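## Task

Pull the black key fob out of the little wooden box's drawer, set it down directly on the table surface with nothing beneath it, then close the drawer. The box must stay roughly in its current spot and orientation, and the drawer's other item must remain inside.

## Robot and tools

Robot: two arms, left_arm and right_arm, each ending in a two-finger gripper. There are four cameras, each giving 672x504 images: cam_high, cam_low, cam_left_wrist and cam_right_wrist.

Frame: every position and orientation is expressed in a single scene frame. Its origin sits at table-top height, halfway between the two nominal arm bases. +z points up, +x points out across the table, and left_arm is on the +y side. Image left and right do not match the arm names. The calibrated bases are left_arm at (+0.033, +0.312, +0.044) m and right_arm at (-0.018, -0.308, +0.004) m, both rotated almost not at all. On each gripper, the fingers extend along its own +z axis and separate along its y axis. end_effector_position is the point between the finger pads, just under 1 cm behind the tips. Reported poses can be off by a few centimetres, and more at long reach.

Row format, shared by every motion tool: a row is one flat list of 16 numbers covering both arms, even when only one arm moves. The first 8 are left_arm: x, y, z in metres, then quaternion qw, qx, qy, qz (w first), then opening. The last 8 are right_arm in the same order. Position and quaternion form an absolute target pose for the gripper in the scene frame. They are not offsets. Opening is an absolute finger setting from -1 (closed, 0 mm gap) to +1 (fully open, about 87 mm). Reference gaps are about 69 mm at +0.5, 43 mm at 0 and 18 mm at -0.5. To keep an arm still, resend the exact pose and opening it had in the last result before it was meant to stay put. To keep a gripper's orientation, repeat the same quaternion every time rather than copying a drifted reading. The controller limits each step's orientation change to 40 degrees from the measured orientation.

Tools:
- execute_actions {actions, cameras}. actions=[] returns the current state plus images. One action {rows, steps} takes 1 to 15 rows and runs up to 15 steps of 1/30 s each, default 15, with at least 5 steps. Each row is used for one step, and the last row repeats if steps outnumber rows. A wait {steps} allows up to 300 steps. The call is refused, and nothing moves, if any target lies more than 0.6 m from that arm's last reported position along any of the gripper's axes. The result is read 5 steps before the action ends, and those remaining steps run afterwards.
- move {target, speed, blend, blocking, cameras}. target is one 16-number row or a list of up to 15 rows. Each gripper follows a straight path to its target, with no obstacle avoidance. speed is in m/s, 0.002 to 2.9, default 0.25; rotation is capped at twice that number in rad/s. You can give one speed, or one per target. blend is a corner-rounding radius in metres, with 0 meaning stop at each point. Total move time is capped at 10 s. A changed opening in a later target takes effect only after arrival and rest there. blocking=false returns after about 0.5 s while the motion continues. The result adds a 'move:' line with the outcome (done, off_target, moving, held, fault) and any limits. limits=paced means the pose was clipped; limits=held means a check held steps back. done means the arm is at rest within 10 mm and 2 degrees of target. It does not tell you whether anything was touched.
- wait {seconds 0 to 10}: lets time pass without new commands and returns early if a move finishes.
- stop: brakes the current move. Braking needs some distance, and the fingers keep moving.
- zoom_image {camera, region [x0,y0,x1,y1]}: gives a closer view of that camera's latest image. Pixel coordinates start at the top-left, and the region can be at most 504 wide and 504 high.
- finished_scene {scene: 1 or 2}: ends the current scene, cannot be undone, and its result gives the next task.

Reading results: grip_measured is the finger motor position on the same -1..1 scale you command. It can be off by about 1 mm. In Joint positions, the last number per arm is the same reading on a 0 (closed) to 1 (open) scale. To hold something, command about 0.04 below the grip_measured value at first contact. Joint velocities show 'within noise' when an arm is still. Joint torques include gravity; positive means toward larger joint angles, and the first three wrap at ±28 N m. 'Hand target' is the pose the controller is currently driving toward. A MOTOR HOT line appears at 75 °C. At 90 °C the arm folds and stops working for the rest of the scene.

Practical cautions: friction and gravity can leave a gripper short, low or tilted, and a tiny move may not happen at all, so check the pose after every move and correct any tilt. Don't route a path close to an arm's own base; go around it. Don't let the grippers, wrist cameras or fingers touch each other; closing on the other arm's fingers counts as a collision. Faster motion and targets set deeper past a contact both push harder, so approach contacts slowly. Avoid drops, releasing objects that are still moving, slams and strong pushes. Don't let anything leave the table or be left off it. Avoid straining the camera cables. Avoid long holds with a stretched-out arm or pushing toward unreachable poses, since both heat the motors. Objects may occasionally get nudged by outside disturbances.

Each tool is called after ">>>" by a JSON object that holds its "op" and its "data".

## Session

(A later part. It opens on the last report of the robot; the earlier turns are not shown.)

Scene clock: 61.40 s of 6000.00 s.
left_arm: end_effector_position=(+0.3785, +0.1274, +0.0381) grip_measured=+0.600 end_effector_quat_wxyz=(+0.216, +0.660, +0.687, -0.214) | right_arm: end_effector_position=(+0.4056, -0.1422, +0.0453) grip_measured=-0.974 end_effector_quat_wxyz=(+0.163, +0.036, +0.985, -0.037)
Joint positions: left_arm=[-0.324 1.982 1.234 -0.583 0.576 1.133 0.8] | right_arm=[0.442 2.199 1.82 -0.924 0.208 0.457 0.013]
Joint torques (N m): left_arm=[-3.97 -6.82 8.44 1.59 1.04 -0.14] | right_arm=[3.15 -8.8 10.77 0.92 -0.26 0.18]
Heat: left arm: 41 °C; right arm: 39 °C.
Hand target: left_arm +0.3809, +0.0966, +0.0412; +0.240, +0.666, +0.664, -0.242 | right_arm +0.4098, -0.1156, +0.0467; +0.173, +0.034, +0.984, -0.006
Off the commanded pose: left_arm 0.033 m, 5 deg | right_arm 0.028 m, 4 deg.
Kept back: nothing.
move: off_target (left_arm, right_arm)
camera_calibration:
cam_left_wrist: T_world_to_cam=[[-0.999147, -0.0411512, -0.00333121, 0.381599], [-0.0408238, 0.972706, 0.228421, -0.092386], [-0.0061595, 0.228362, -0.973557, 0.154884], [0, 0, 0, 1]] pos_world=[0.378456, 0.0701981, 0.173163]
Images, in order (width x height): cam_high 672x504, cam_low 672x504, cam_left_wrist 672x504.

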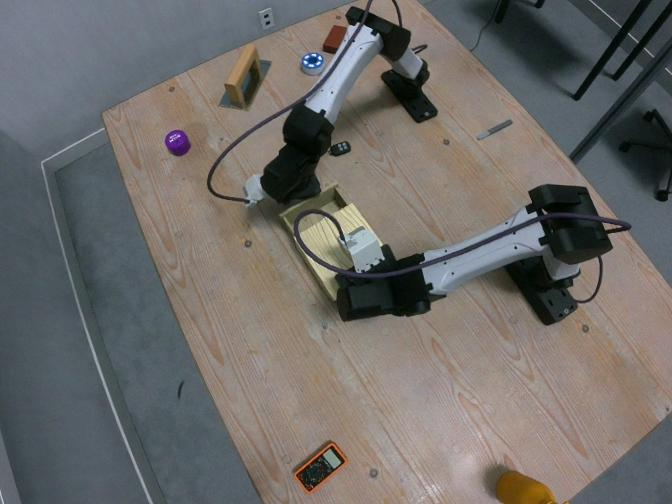

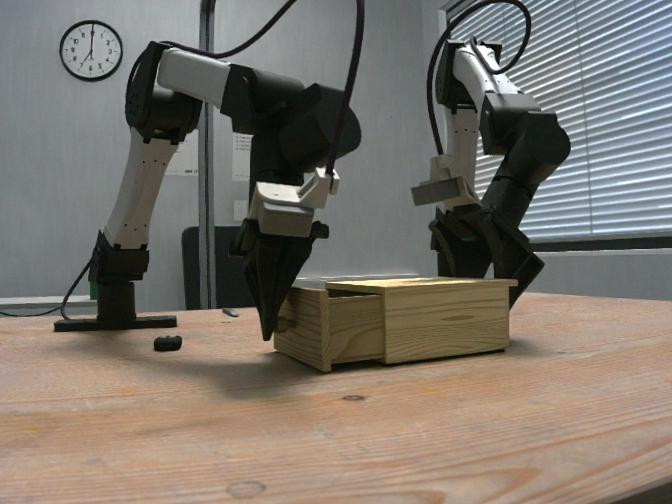

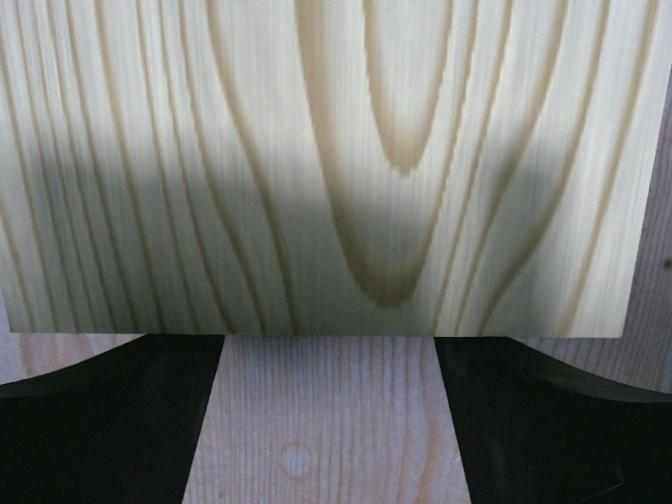

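>>> {"op": "move", "data": {"target": [0.383,0.072,0.04,0.2418,0.6645,0.6645,-0.2418,0.6,0.413,-0.095,0.046,0.1735,0.0344,0.9842,-0.0061,-1], "cameras": ["cam_high","cam_low","cam_right_wrist"], "speed": 0.04}}

Scene clock: 62.53 s of 6000.00 s.
left_arm: end_effector_position=(+0.3763, +0.1197, +0.0373) grip_measured=+0.600 end_effector_quat_wxyz=(+0.198, +0.656, +0.700, -0.201) | right_arm: end_effector_position=(+0.4070, -0.1266, +0.0480) grip_measured=-0.974 end_effector_quat_wxyz=(+0.165, +0.035, +0.985, -0.043)
Joint positions: left_arm=[-0.364 1.992 1.258 -0.595 0.525 1.073 0.8] | right_arm=[0.477 2.236 1.892 -0.968 0.227 0.487 0.013]
Joint torques (N m): left_arm=[-5.16 -6.64 8.73 1.95 1.28 -0.14] | right_arm=[3.49 -8.32 11.37 0.95 -0.32 0.26]
Heat: left arm: 41 °C; right arm: 39 °C.
Hand target: left_arm +0.3789, +0.0754, +0.0429; +0.238, +0.667, +0.663, -0.243 | right_arm +0.4114, -0.0959, +0.0471; +0.173, +0.034, +0.984, -0.006
Off the commanded pose: left_arm 0.048 m, 8 deg | right_arm 0.032 m, 4 deg.
Kept back: nothing.
move: off_target (left_arm, right_arm)
camera_calibration:
cam_right_wrist: T_world_to_cam=[[-0.0623046, -0.994972, 0.0784205, -0.106212], [-0.850658, 0.0940351, 0.517242, 0.353068], [-0.522015, -0.0344824, -0.852239, 0.38921], [0, 0, 0, 1]] pos_world=[0.496896, -0.125458, 0.157407]
Images, in order (width x height): cam_high 672x504, cam_low 672x504, cam_right_wrist 672x504.

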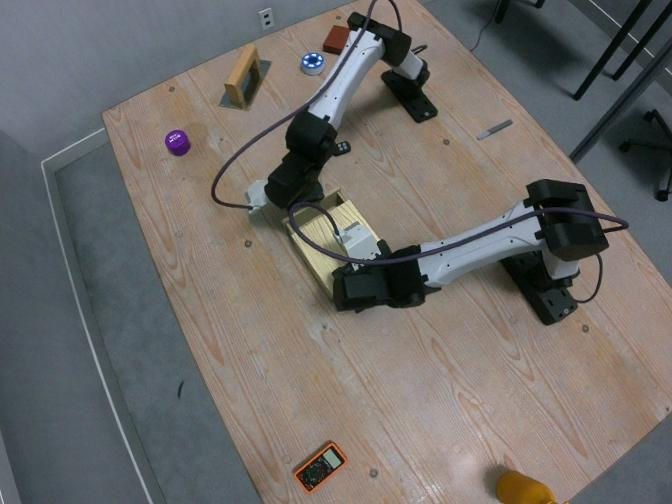

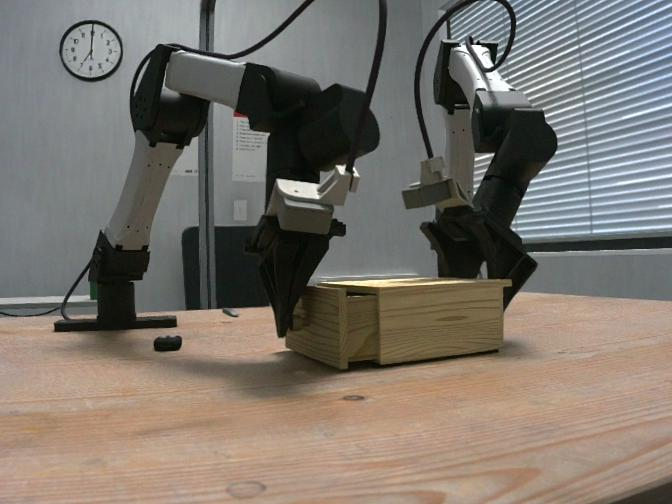

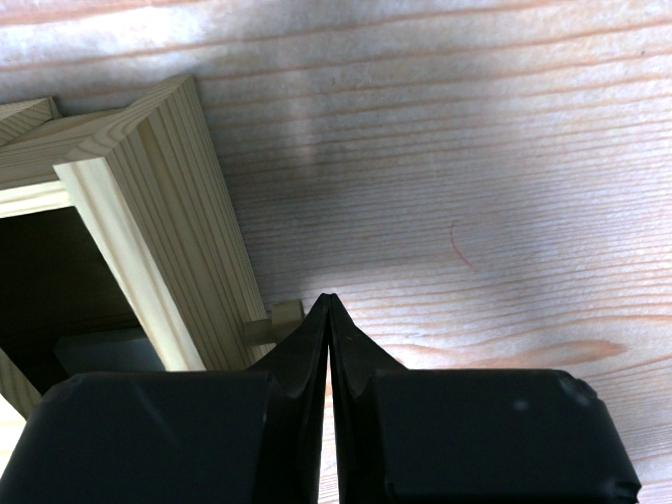

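>>> {"op": "move", "data": {"target": [0.386,0.055,0.04,0.2418,0.6645,0.6645,-0.2418,0.6,0.415,-0.075,0.046,0.1735,0.0344,0.9842,-0.0061,-1], "cameras": ["cam_high","cam_low","cam_right_wrist"], "speed": 0.04}}

Scene clock: 63.63 s of 6000.00 s.
left_arm: end_effector_position=(+0.3759, +0.1163, +0.0373) grip_measured=+0.600 end_effector_quat_wxyz=(+0.181, +0.655, +0.709, -0.190) | right_arm: end_effector_position=(+0.4078, -0.1129, +0.0515) grip_measured=-0.974 end_effector_quat_wxyz=(+0.164, +0.033, +0.984, -0.056)
Joint positions: left_arm=[-0.389 2.008 1.295 -0.63 0.483 1.042 0.8] | right_arm=[0.511 2.284 1.986 -1.035 0.257 0.517 0.013]
Joint torques (N m): left_arm=[-6.08 -6.54 9.03 2.27 1.56 -0.16] | right_arm=[3.52 -8.23 11.15 1.13 -0.52 0.3]
Heat: left arm: 41 °C; right arm: 39 °C.
Hand target: left_arm +0.3797, +0.0605, +0.0451; +0.235, +0.668, +0.663, -0.243 | right_arm +0.4126, -0.0763, +0.0477; +0.173, +0.033, +0.984, -0.006
Off the commanded pose: left_arm 0.062 m, 11 deg | right_arm 0.039 m, 6 deg.
Kept back: nothing.
move: off_target (left_arm, right_arm)
camera_calibration:
cam_right_wrist: T_world_to_cam=[[-0.0627226, -0.992609, 0.103888, -0.0935776], [-0.84938, 0.107747, 0.516667, 0.351669], [-0.524042, -0.0558334, -0.84986, 0.391304], [0, 0, 0, 1]] pos_world=[0.49789, -0.108929, 0.160579]
Images, in order (width x height): cam_high 672x504, cam_low 672x504, cam_right_wrist 672x504.

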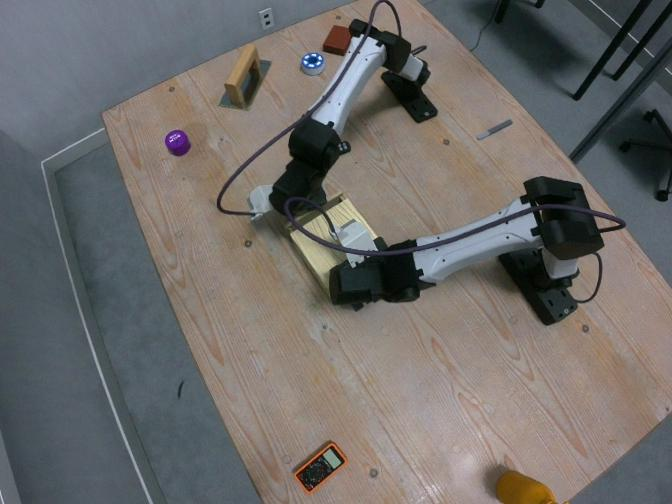

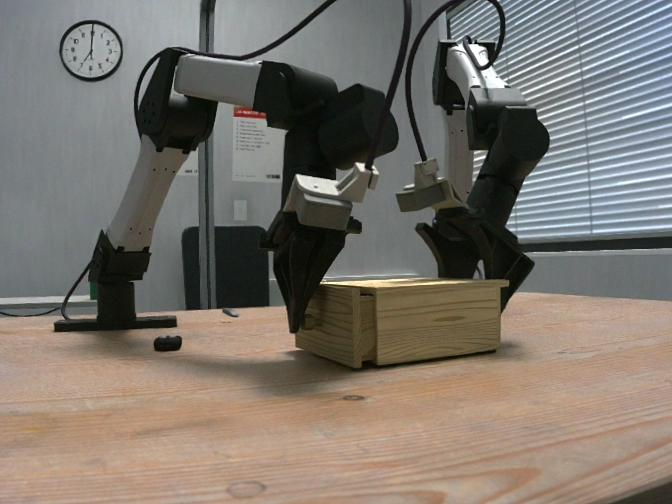

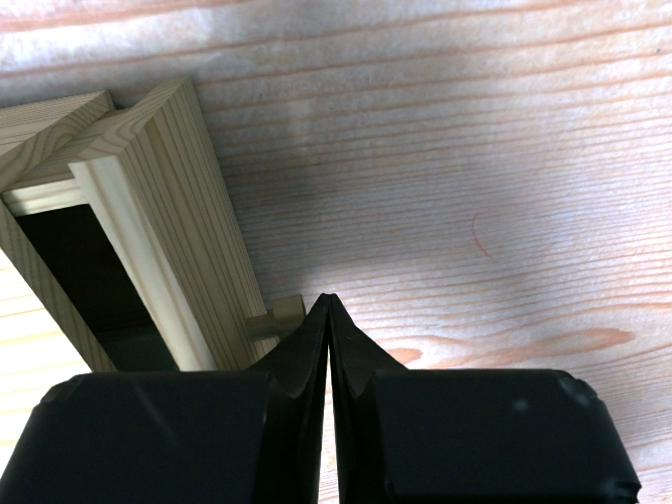

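>>> {"op": "move", "data": {"target": [0.388,0.045,0.038,0.2418,0.6645,0.6645,-0.2418,0.6,0.415,-0.055,0.042,0.1735,0.0344,0.9842,-0.0061,-1], "cameras": ["cam_high","cam_low","cam_right_wrist"], "speed": 0.04}}

Scene clock: 64.50 s of 6000.00 s.
left_arm: end_effector_position=(+0.3755, +0.1205, +0.0367) grip_measured=+0.600 end_effector_quat_wxyz=(+0.172, +0.654, +0.713, -0.183) | right_arm: end_effector_position=(+0.4074, -0.1152, +0.0520) grip_measured=-0.974 end_effector_quat_wxyz=(+0.161, +0.033, +0.984, -0.067)
Joint positions: left_arm=[-0.388 2.01 1.301 -0.646 0.464 1.042 0.8] | right_arm=[0.514 2.298 2.01 -1.063 0.275 0.52 0.013]
Joint torques (N m): left_arm=[-0.42 -9.37 6.23 1.08 0.41 0.13] | right_arm=[0.28 -10.62 7.69 0.63 0.11 -0.08]
Heat: left arm: 41 °C; right arm: 39 °C.
Hand target: left_arm +0.3758, +0.1165, +0.0375; +0.177, +0.656, +0.710, -0.187 | right_arm +0.4077, -0.1123, +0.0519; +0.162, +0.033, +0.984, -0.062
Off the commanded pose: left_arm 0.077 m, 12 deg | right_arm 0.061 m, 7 deg.
Kept back: nothing.
move: held (left_arm, right_arm; a check stopped the path); limits=held
pose unreachable (left arm): on one or more control steps of this call this arm could not follow its commanded pose, so it was not sent that pose on those steps. It may still have moved: this result reports where it is.
cause: moving toward the commanded pose would bring a part of the arm too close to another arm (this arm's wrist camera and the right arm's wrist (the part past joint 4), along the way the arms are being sent, or toward where that arm still pushes).
pose unreachable (right arm): on one or more control steps of this call this arm could not follow its commanded pose, so it was not sent that pose on those steps. It may still have moved: this result reports where it is.
cause: moving toward the commanded pose would bring a part of the arm too close to another arm (this arm's wrist (the part past joint 4) and the left arm's wrist camera, along the way the arms are being sent, or toward where that arm still pushes).
camera_calibration:
cam_right_wrist: T_world_to_cam=[[-0.0664521, -0.989791, 0.12609, -0.0952849], [-0.845491, 0.122961, 0.519639, 0.351339], [-0.529838, -0.0720769, -0.84503, 0.391734], [0, 0, 0, 1]] pos_world=[0.498277, -0.109278, 0.160472]
Images, in order (width x height): cam_high 672x504, cam_low 672x504, cam_right_wrist 672x504.

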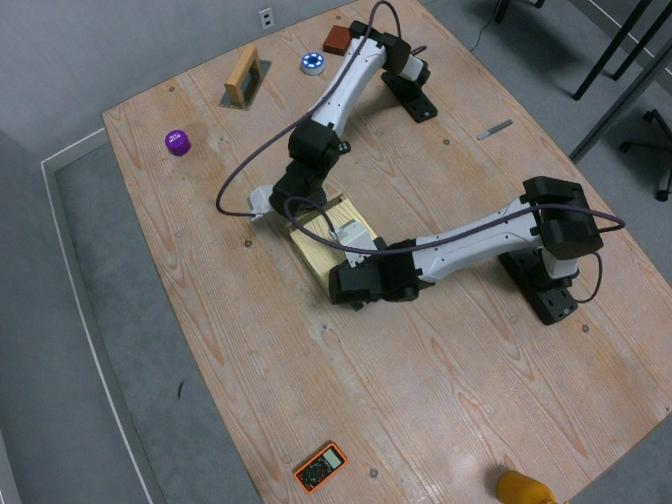

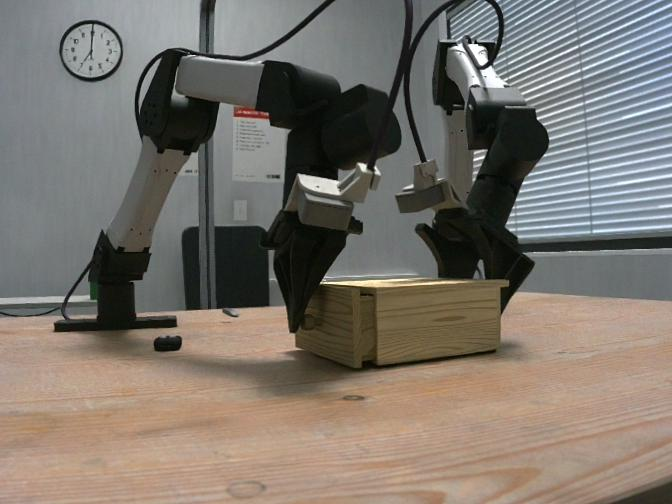

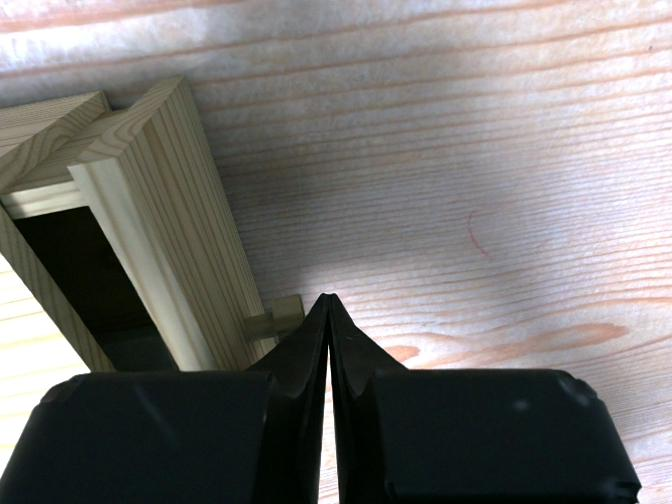

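>>> {"op": "move", "data": {"target": [[0.383,0.165,0.06,0.2418,0.6645,0.6645,-0.2418,0.6,0.408,-0.118,0.048,0.1735,0.0344,0.9842,-0.0061,-1],[0.386,0.17,0.05,0.38,0.5964,0.5964,-0.38,0.6,0.408,-0.118,0.048,0.1735,0.0344,0.9842,-0.0061,-1],[0.386,0.10,0.046,0.38,0.5964,0.5964,-0.38,0.6,0.408,-0.11,0.048,0.1735,0.0344,0.9842,-0.0061,-1]], "cameras": ["cam_high","cam_low","cam_left_wrist"], "speed": [0.15,0.2,0.06]}}

Scene clock: 69.57 s of 6000.00 s.
left_arm: end_effector_position=(+0.3836, +0.1025, +0.0402) grip_measured=+0.600 end_effector_quat_wxyz=(+0.371, +0.590, +0.602, -0.389) | right_arm: end_effector_position=(+0.3994, -0.1207, +0.0262) grip_measured=-0.974 end_effector_quat_wxyz=(+0.144, +0.031, +0.989, -0.027)
Joint positions: left_arm=[-0.186 2.069 1.098 -0.238 1.104 1.136 0.8] | right_arm=[0.477 2.254 1.84 -0.921 0.179 0.489 0.013]
Joint torques (N m): left_arm=[-0.65 -10.82 4.89 1.31 0.45 0.11] | right_arm=[1.01 -13.18 9.14 0.73 0.06 -0.05]
Heat: left arm: 42 °C; right arm: 41 °C.
Hand target: left_arm +0.3860, +0.1000, +0.0461; +0.380, +0.596, +0.596, -0.380 | right_arm +0.4074, -0.1104, +0.0482; +0.173, +0.034, +0.984, -0.006
Off the commanded pose: left_arm 0.007 m, 2 deg | right_arm 0.026 m, 4 deg.
Kept back: nothing.
move: off_target (right_arm)
camera_calibration:
cam_left_wrist: T_world_to_cam=[[-0.999685, -0.01057, 0.0227538, 0.381676], [-0.0165709, 0.959128, -0.282486, -0.055858], [-0.0188379, -0.282774, -0.959002, 0.219388], [0, 0, 0, 1]] pos_world=[0.384763, 0.119647, 0.18593]
Images, in order (width x height): cam_high 672x504, cam_low 672x504, cam_left_wrist 672x504.

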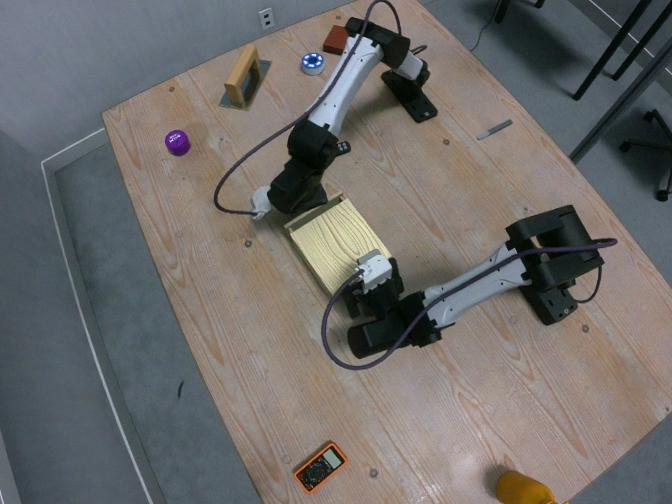

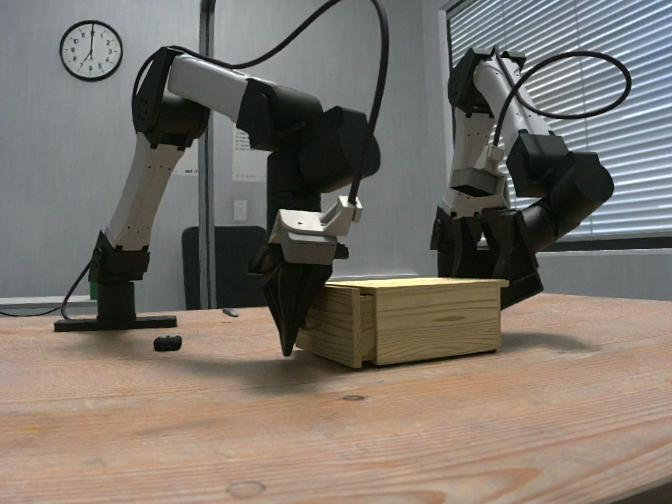

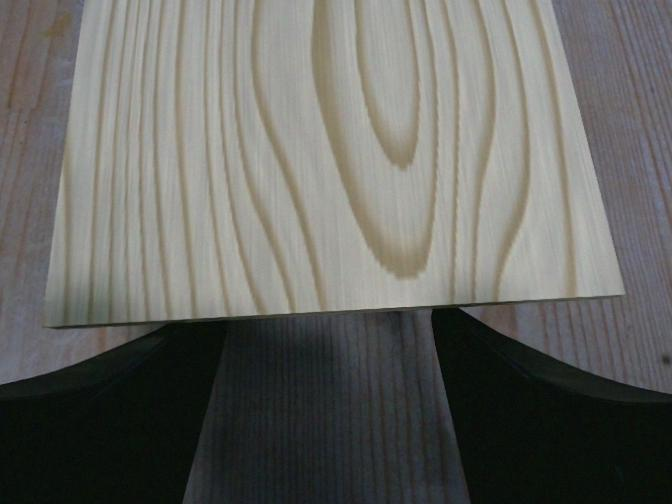

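>>> {"op": "move", "data": {"target": [[0.386,0.085,0.046,0.38,0.5964,0.5964,-0.38,0.6,0.408,-0.122,0.062,0.1735,0.0344,0.9842,-0.0061,-1],[0.386,0.065,0.046,0.38,0.5964,0.5964,-0.38,0.6,0.412,-0.075,0.053,0.1735,0.0344,0.9842,-0.0061,-1]], "cameras": ["cam_high","cam_low","cam_right_wrist"], "speed": 0.05}}

Scene clock: 71.83 s of 6000.00 s.
left_arm: end_effector_position=(+0.3872, +0.0884, +0.0310) grip_measured=+0.600 end_effector_quat_wxyz=(+0.359, +0.584, +0.630, -0.367) | right_arm: end_effector_position=(+0.4033, -0.1205, +0.0552) grip_measured=-0.974 end_effector_quat_wxyz=(+0.158, +0.035, +0.985, -0.066)
Joint positions: left_arm=[-0.243 2.069 1.076 -0.111 1.011 0.986 0.8] | right_arm=[0.506 2.272 1.98 -1.061 0.269 0.517 0.013]
Joint torques (N m): left_arm=[-3.81 -10.39 5.78 1.94 0.87 -0.08] | right_arm=[4.29 -8.47 11.63 1.13 -0.59 0.32]
Motor temperatures (°C): left_arm=[26 43 41 36 25 27 23] | right_arm=[25 41 36 32 28 29 29]
Heat: left arm: 43 °C; right arm: 41 °C.
Hand target: left_arm +0.3848, +0.0660, +0.0462; +0.378, +0.597, +0.596, -0.381 | right_arm +0.4088, -0.0768, +0.0553; +0.172, +0.033, +0.985, -0.006
Off the commanded pose: left_arm 0.028 m, 5 deg | right_arm 0.046 m, 7 deg.
Kept back: nothing.
move: off_target (left_arm, right_arm)
camera_calibration:
cam_right_wrist: T_world_to_cam=[[-0.0692293, -0.989928, 0.123488, -0.099905], [-0.842139, 0.124351, 0.524728, 0.345264], [-0.534799, -0.0676679, -0.842266, 0.394208], [0, 0, 0, 1]] pos_world=[0.494666, -0.115157, 0.163195]
Images, in order (width x height): cam_high 672x504, cam_low 672x504, cam_right_wrist 672x504.

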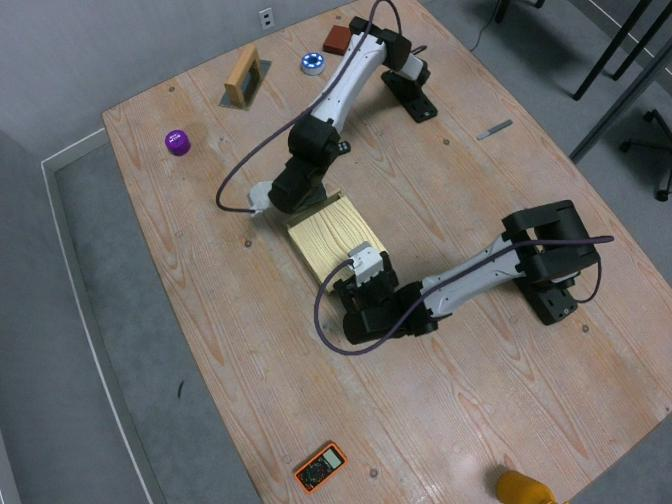

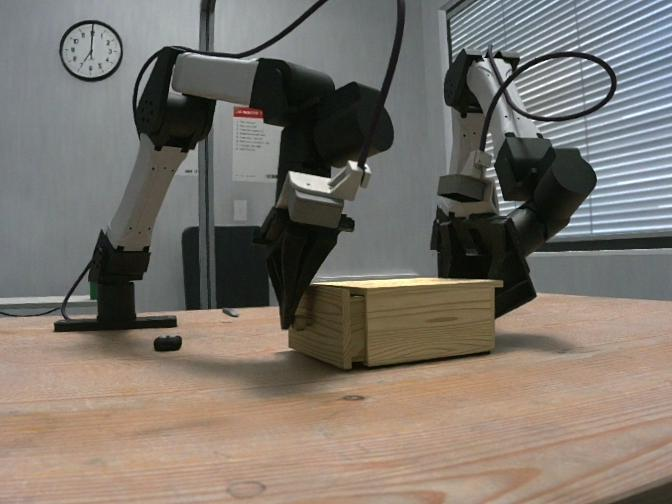

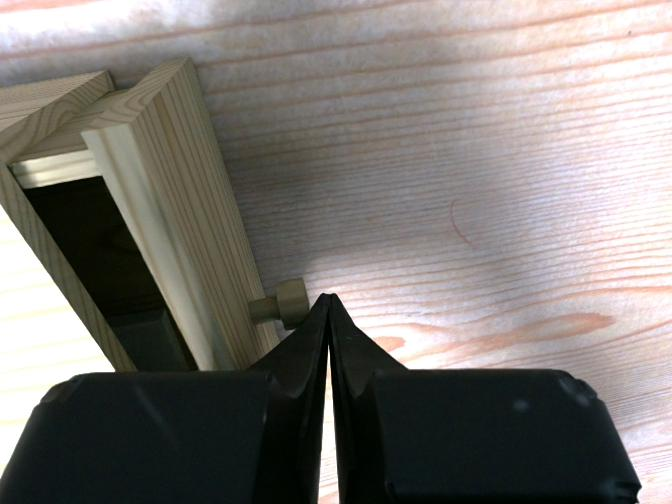

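>>> {"op": "move", "data": {"target": [0.386,0.058,0.05,0.38,0.5964,0.5964,-0.38,0.6,0.42,-0.05,0.053,0.1735,0.0344,0.9842,-0.0061,-1], "cameras": ["cam_high","cam_low","cam_right_wrist"], "speed": 0.05}}

Scene clock: 72.93 s of 6000.00 s.
left_arm: end_effector_position=(+0.3866, +0.0855, +0.0292) grip_measured=+0.600 end_effector_quat_wxyz=(+0.353, +0.581, +0.637, -0.363) | right_arm: end_effector_position=(+0.4051, -0.1044, +0.0579) grip_measured=-0.974 end_effector_quat_wxyz=(+0.145, +0.031, +0.986, -0.080)
Joint positions: left_arm=[-0.256 2.069 1.076 -0.102 0.99 0.957 0.8] | right_arm=[0.538 2.368 2.157 -1.186 0.286 0.546 0.013]
Joint torques (N m): left_arm=[-4.25 -11 6.12 1.99 0.99 -0.05] | right_arm=[4.71 -8.77 11.85 1.46 -0.75 0.36]
Heat: left arm: 43 °C; right arm: 41 °C.
Hand target: left_arm +0.3843, +0.0594, +0.0502; +0.378, +0.598, +0.596, -0.381 | right_arm +0.4149, -0.0526, +0.0568; +0.171, +0.032, +0.985, -0.007
Off the commanded pose: left_arm 0.034 m, 6 deg | right_arm 0.057 m, 9 deg.
Kept back: nothing.
move: off_target (left_arm, right_arm)
camera_calibration:
cam_right_wrist: T_world_to_cam=[[-0.0636994, -0.986289, 0.152239, -0.0877532], [-0.827969, 0.137395, 0.543682, 0.337968], [-0.557145, -0.0914172, -0.825368, 0.404112], [0, 0, 0, 1]] pos_world=[0.499386, -0.0960423, 0.163153]
Images, in order (width x height): cam_high 672x504, cam_low 672x504, cam_right_wrist 672x504.

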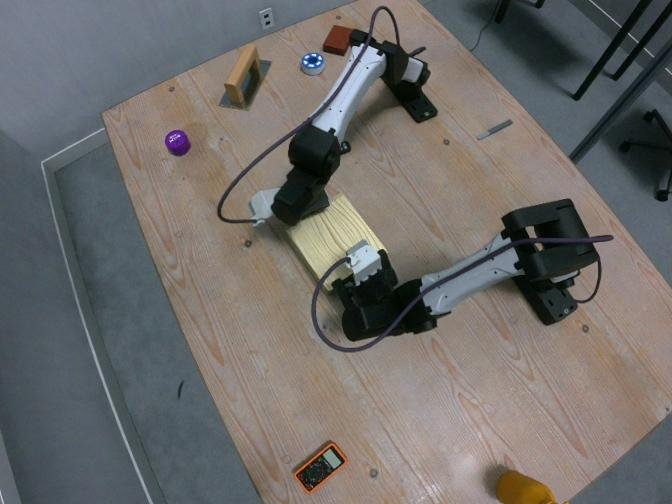

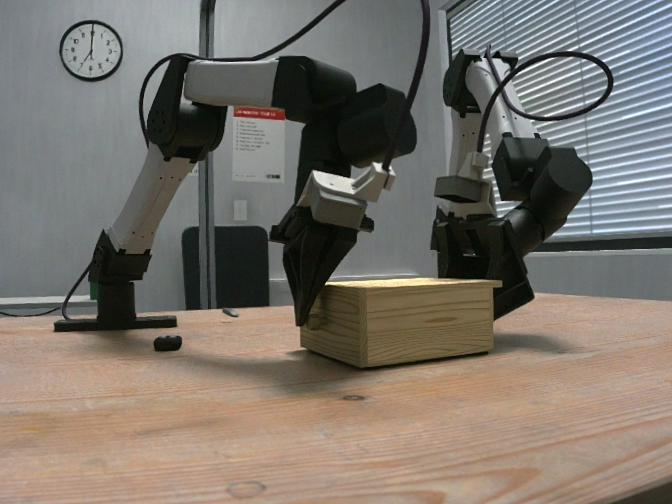

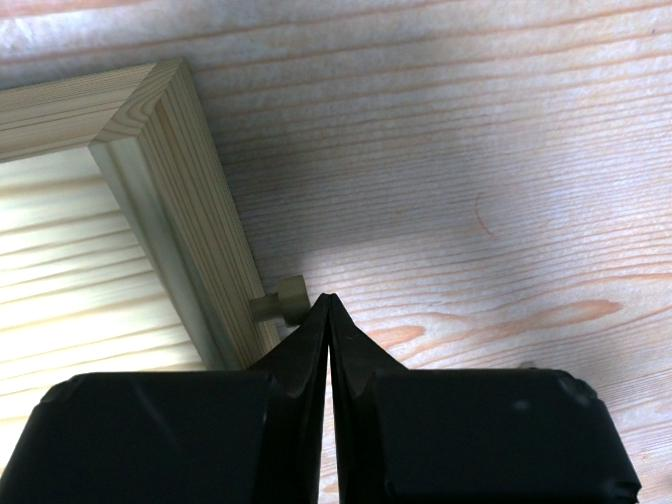

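>>> {"op": "move", "data": {"target": [[0.386,0.09,0.045,0.38,0.5964,0.5964,-0.38,0.6,0.408,-0.108,0.053,0.1735,0.0344,0.9842,-0.0061,-1],[0.386,0.16,0.06,0.38,0.5964,0.5964,-0.38,0.6,0.405,-0.18,0.065,0.1735,0.0344,0.9842,-0.0061,-1],[0.386,0.24,0.13,0.38,0.5964,0.5964,-0.38,0.6,0.38,-0.28,0.15,0.1735,0.0344,0.9842,-0.0061,-1]], "cameras": ["cam_high","cam_low"], "speed": [0.08,0.15,0.25], "blend": [0.004,0.015,0]}}

>>> {"op": "zoom_image", "data": {"camera": "cam_high", "region": [250, 130, 420, 300]}}

Scene clock: 75.83 s of 6000.00 s.
left_arm: end_effector_position=(+0.3840, +0.2380, +0.1327) grip_measured=+0.600 end_effector_quat_wxyz=(+0.385, +0.592, +0.597, -0.380) | right_arm: end_effector_position=(+0.3749, -0.2827, +0.1276) grip_measured=-0.974 end_effector_quat_wxyz=(+0.144, +0.040, +0.989, -0.014)
Joint positions: left_arm=[0.197 2.058 1.5 -1.392 1.109 1.991 0.8] | right_arm=[0.104 1.925 1.741 -1.101 0.06 0.147 0.013]
Joint torques (N m): left_arm=[0.13 -7.84 7.34 -0.29 0.4 0.26] | right_arm=[0.32 -11.21 10.93 0.65 -0.06 -0.24]
Heat: left arm: 44 °C; right arm: 42 °C.
Hand target: left_arm +0.3859, +0.2399, +0.1301; +0.380, +0.596, +0.596, -0.380 | right_arm +0.3794, -0.2800, +0.1497; +0.174, +0.034, +0.984, -0.006
Off the commanded pose: left_arm 0.004 m, 1 deg | right_arm 0.023 m, 4 deg.
Kept back: nothing.
move: off_target (right_arm)
Images, in order (width x height): cam_high 672x504, cam_low 672x504.

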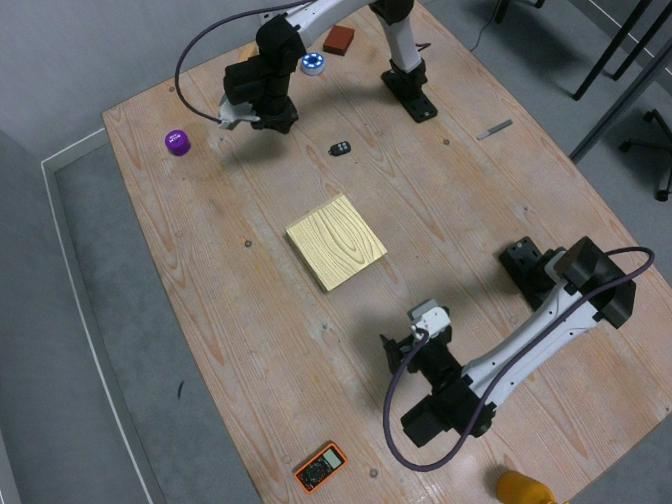

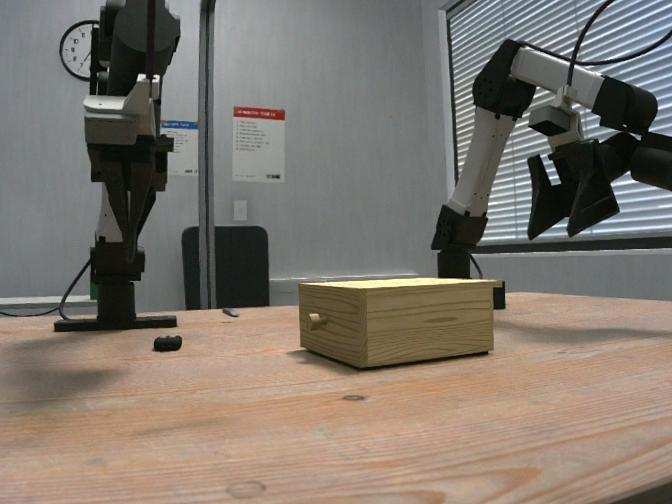

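Scaled by 2.965 from the camera's 672x504 image, which has a finer 960x720 frame.

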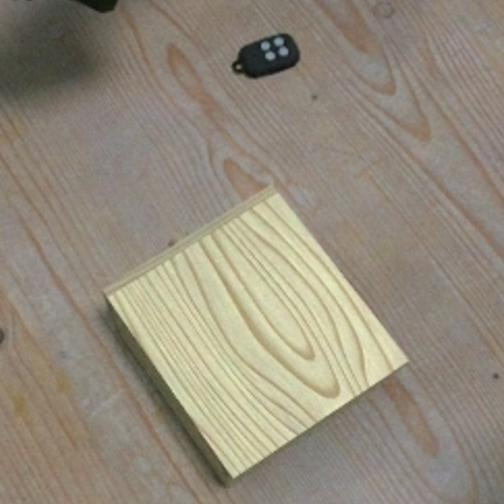

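>>> {"op": "move", "data": {"target": [[0.27,0.14,0.14,0.2588,0,0.9659,0,-1,0.375,-0.2827,0.13,0.144,0.04,0.989,-0.014,-1],[0.245,0.068,0.08,0.2588,0,0.9659,0,-1,0.375,-0.2827,0.13,0.144,0.04,0.989,-0.014,-1]], "cameras": ["cam_high","cam_low","cam_left_wrist"], "speed": 0.3, "blend": [0.02,0]}}

Scene clock: 80.30 s of 6000.00 s.
left_arm: end_effector_position=(+0.2373, +0.0749, +0.0752) grip_measured=-0.993 end_effector_quat_wxyz=(+0.244, +0.007, +0.970, +0.005) | right_arm: end_effector_position=(+0.3736, -0.2828, +0.1275) grip_measured=-0.974 end_effector_quat_wxyz=(+0.142, +0.040, +0.989, -0.014)
Joint positions: left_arm=[-0.983 1.626 0.976 -0.639 -0.41 -0.914 0.004] | right_arm=[0.104 1.925 1.741 -1.106 0.06 0.146 0.013]
Joint torques (N m): left_arm=[-0.27 -5.7 8.42 1.27 -0.43 0.08] | right_arm=[0.1 -8.16 8.91 0.65 0.08 -0.13]
Heat: left arm: 44 °C; right arm: 42 °C.
Hand target: left_arm +0.2447, +0.0682, +0.0801; +0.259, +0.000, +0.966, +0.000 | right_arm +0.3750, -0.2826, +0.1299; +0.144, +0.040, +0.989, -0.014
Off the commanded pose: left_arm 0.011 m, 2 deg | right_arm 0.003 m, 0 deg.
Kept back: nothing.
move: off_target (left_arm)
camera_calibration:
cam_left_wrist: T_world_to_cam=[[-0.00824069, -0.999629, -0.0259479, 0.0768815], [-0.93711, -0.00133469, 0.349032, 0.220906], [-0.348937, 0.0271923, -0.936752, 0.295764], [0, 0, 0, 1]] pos_world=[0.31085, 0.0691054, 0.201949]
Images, in order (width x height): cam_high 672x504, cam_low 672x504, cam_left_wrist 672x504.

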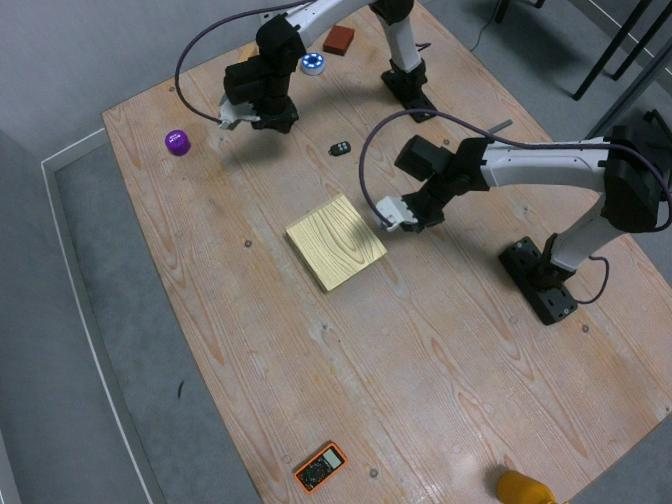

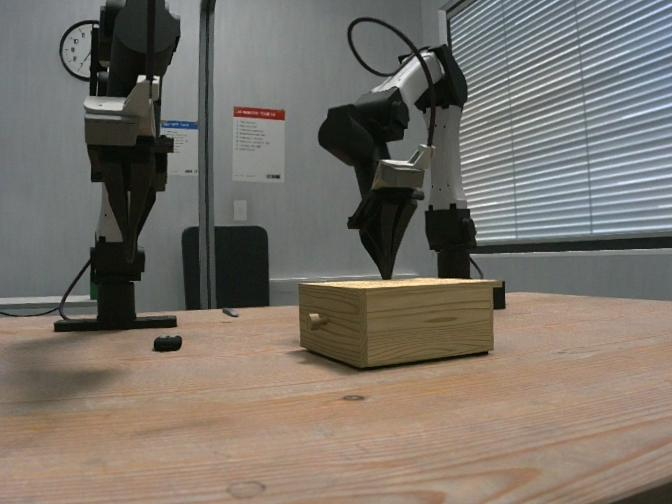

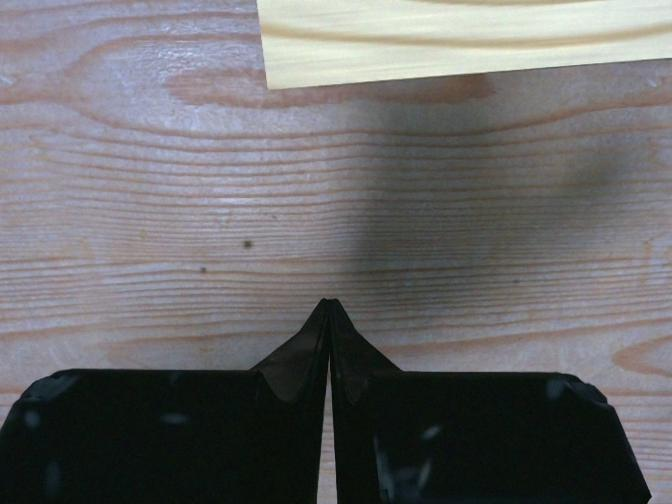

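>>> {"op": "move", "data": {"target": [[0.262,0.072,0.036,0.2588,0,0.9659,0,-1,0.375,-0.2827,0.13,0.144,0.04,0.989,-0.014,-1],[0.325,0.072,0.036,0.2588,0,0.9659,0,-1,0.375,-0.2827,0.13,0.144,0.04,0.989,-0.014,-1]], "cameras": ["cam_high","cam_left_wrist"], "speed": [0.15,0.06]}}

>>> {"op": "zoom_image", "data": {"camera": "cam_high", "region": [250, 130, 420, 300]}}

Scene clock: 83.10 s of 6000.00 s.
left_arm: end_effector_position=(+0.3066, +0.0820, +0.0328) grip_measured=-0.993 end_effector_quat_wxyz=(+0.239, +0.007, +0.971, +0.014) | right_arm: end_effector_position=(+0.3736, -0.2828, +0.1275) grip_measured=-0.974 end_effector_quat_wxyz=(+0.142, +0.040, +0.989, -0.014)
Joint positions: left_arm=[-0.795 1.842 1.04 -0.436 -0.357 -0.724 0.004] | right_arm=[0.104 1.925 1.741 -1.106 0.06 0.146 0.013]
Joint torques (N m): left_arm=[1.28 -6.3 8.91 1.75 -0.27 0.23] | right_arm=[0.24 -8.17 9.07 0.63 0.07 -0.15]
Heat: left arm: 44 °C; right arm: 42 °C.
Hand target: left_arm +0.3243, +0.0727, +0.0369; +0.259, +0.000, +0.966, +0.000 | right_arm +0.3750, -0.2826, +0.1299; +0.144, +0.040, +0.989, -0.014
Off the commanded pose: left_arm 0.021 m, 3 deg | right_arm 0.003 m, 0 deg.
Kept back: nothing.
move: off_target (left_arm)
camera_calibration:
cam_left_wrist: T_world_to_cam=[[-0.00336803, -0.999071, -0.0429664, 0.082424], [-0.933431, -0.012273, 0.358546, 0.300211], [-0.358741, 0.0413138, -0.932523, 0.281721], [0, 0, 0, 1]] pos_world=[0.381569, 0.0743929, 0.158613]
Images, in order (width x height): cam_high 672x504, cam_left_wrist 672x504.

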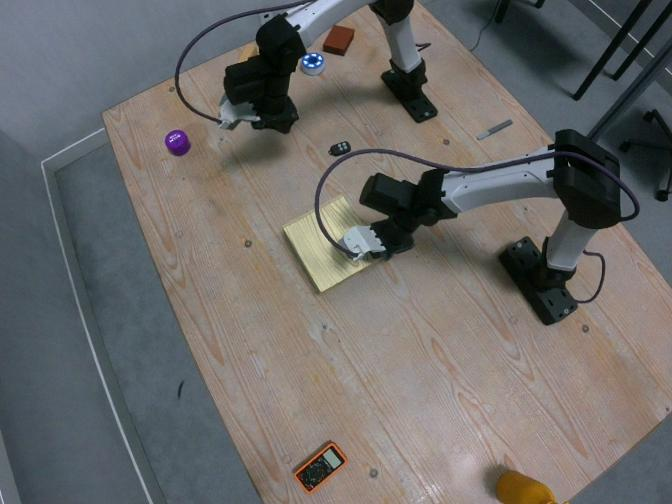

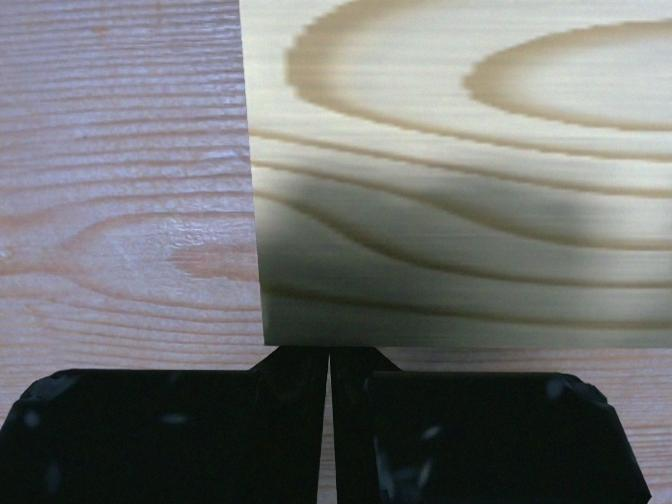

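Scaled by 2.965 from the camera's 672x504 image, which has a finer 960x720 frame.

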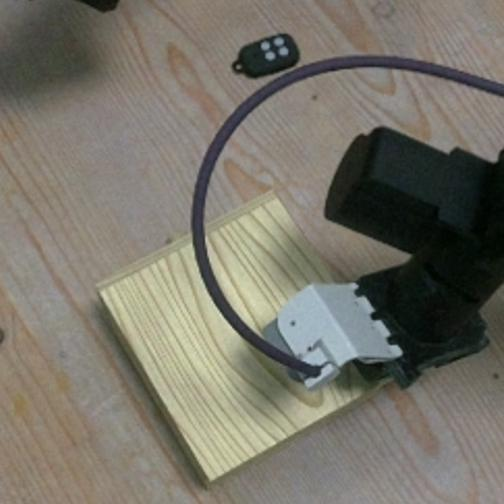

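>>> {"op": "move", "data": {"target": [[0.25,0.08,0.045,0.2588,0,0.9659,0,-1,0.375,-0.2827,0.13,0.144,0.04,0.989,-0.014,-1],[0.24,0.14,0.13,0.2588,0,0.9659,0,-1,0.375,-0.2827,0.13,0.144,0.04,0.989,-0.014,-1]], "cameras": ["cam_high","cam_low"], "speed": [0.12,0.25], "blend": [0.01,0]}}

Scene clock: 85.07 s of 6000.00 s.
left_arm: end_effector_position=(+0.2382, +0.1413, +0.1239) grip_measured=-0.993 end_effector_quat_wxyz=(+0.257, -0.001, +0.966, +0.004) | right_arm: end_effector_position=(+0.3736, -0.2828, +0.1275) grip_measured=-0.974 end_effector_quat_wxyz=(+0.142, +0.040, +0.989, -0.014)
Joint positions: left_arm=[-0.838 1.333 0.902 -0.783 -0.386 -0.773 0.004] | right_arm=[0.104 1.925 1.741 -1.106 0.06 0.146 0.013]
Joint torques (N m): left_arm=[0.39 -4.64 8.55 1.15 -0.21 0.21] | right_arm=[0.05 -8.25 9.09 0.6 0.05 -0.13]
Heat: left arm: 44 °C; right arm: 42 °C.
Hand target: left_arm +0.2400, +0.1400, +0.1300; +0.259, +0.000, +0.966, +0.000 | right_arm +0.3750, -0.2826, +0.1299; +0.144, +0.040, +0.989, -0.014
Off the commanded pose: left_arm 0.007 m, 1 deg | right_arm 0.003 m, 0 deg.
Kept back: nothing.
move: done
Images, in order (width x height): cam_high 672x504, cam_low 672x504.

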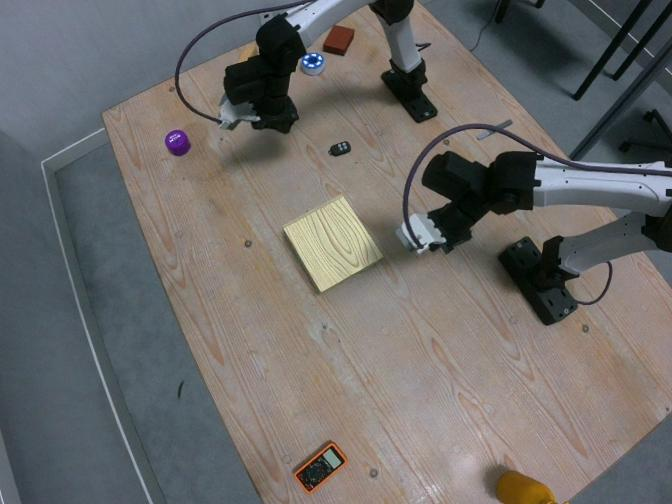

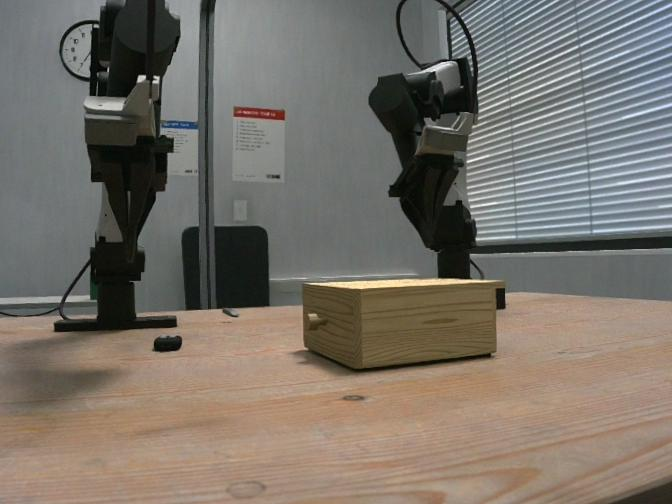

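>>> {"op": "finished_scene", "data": {"scene": 1}}

The scene is finished: the task was done.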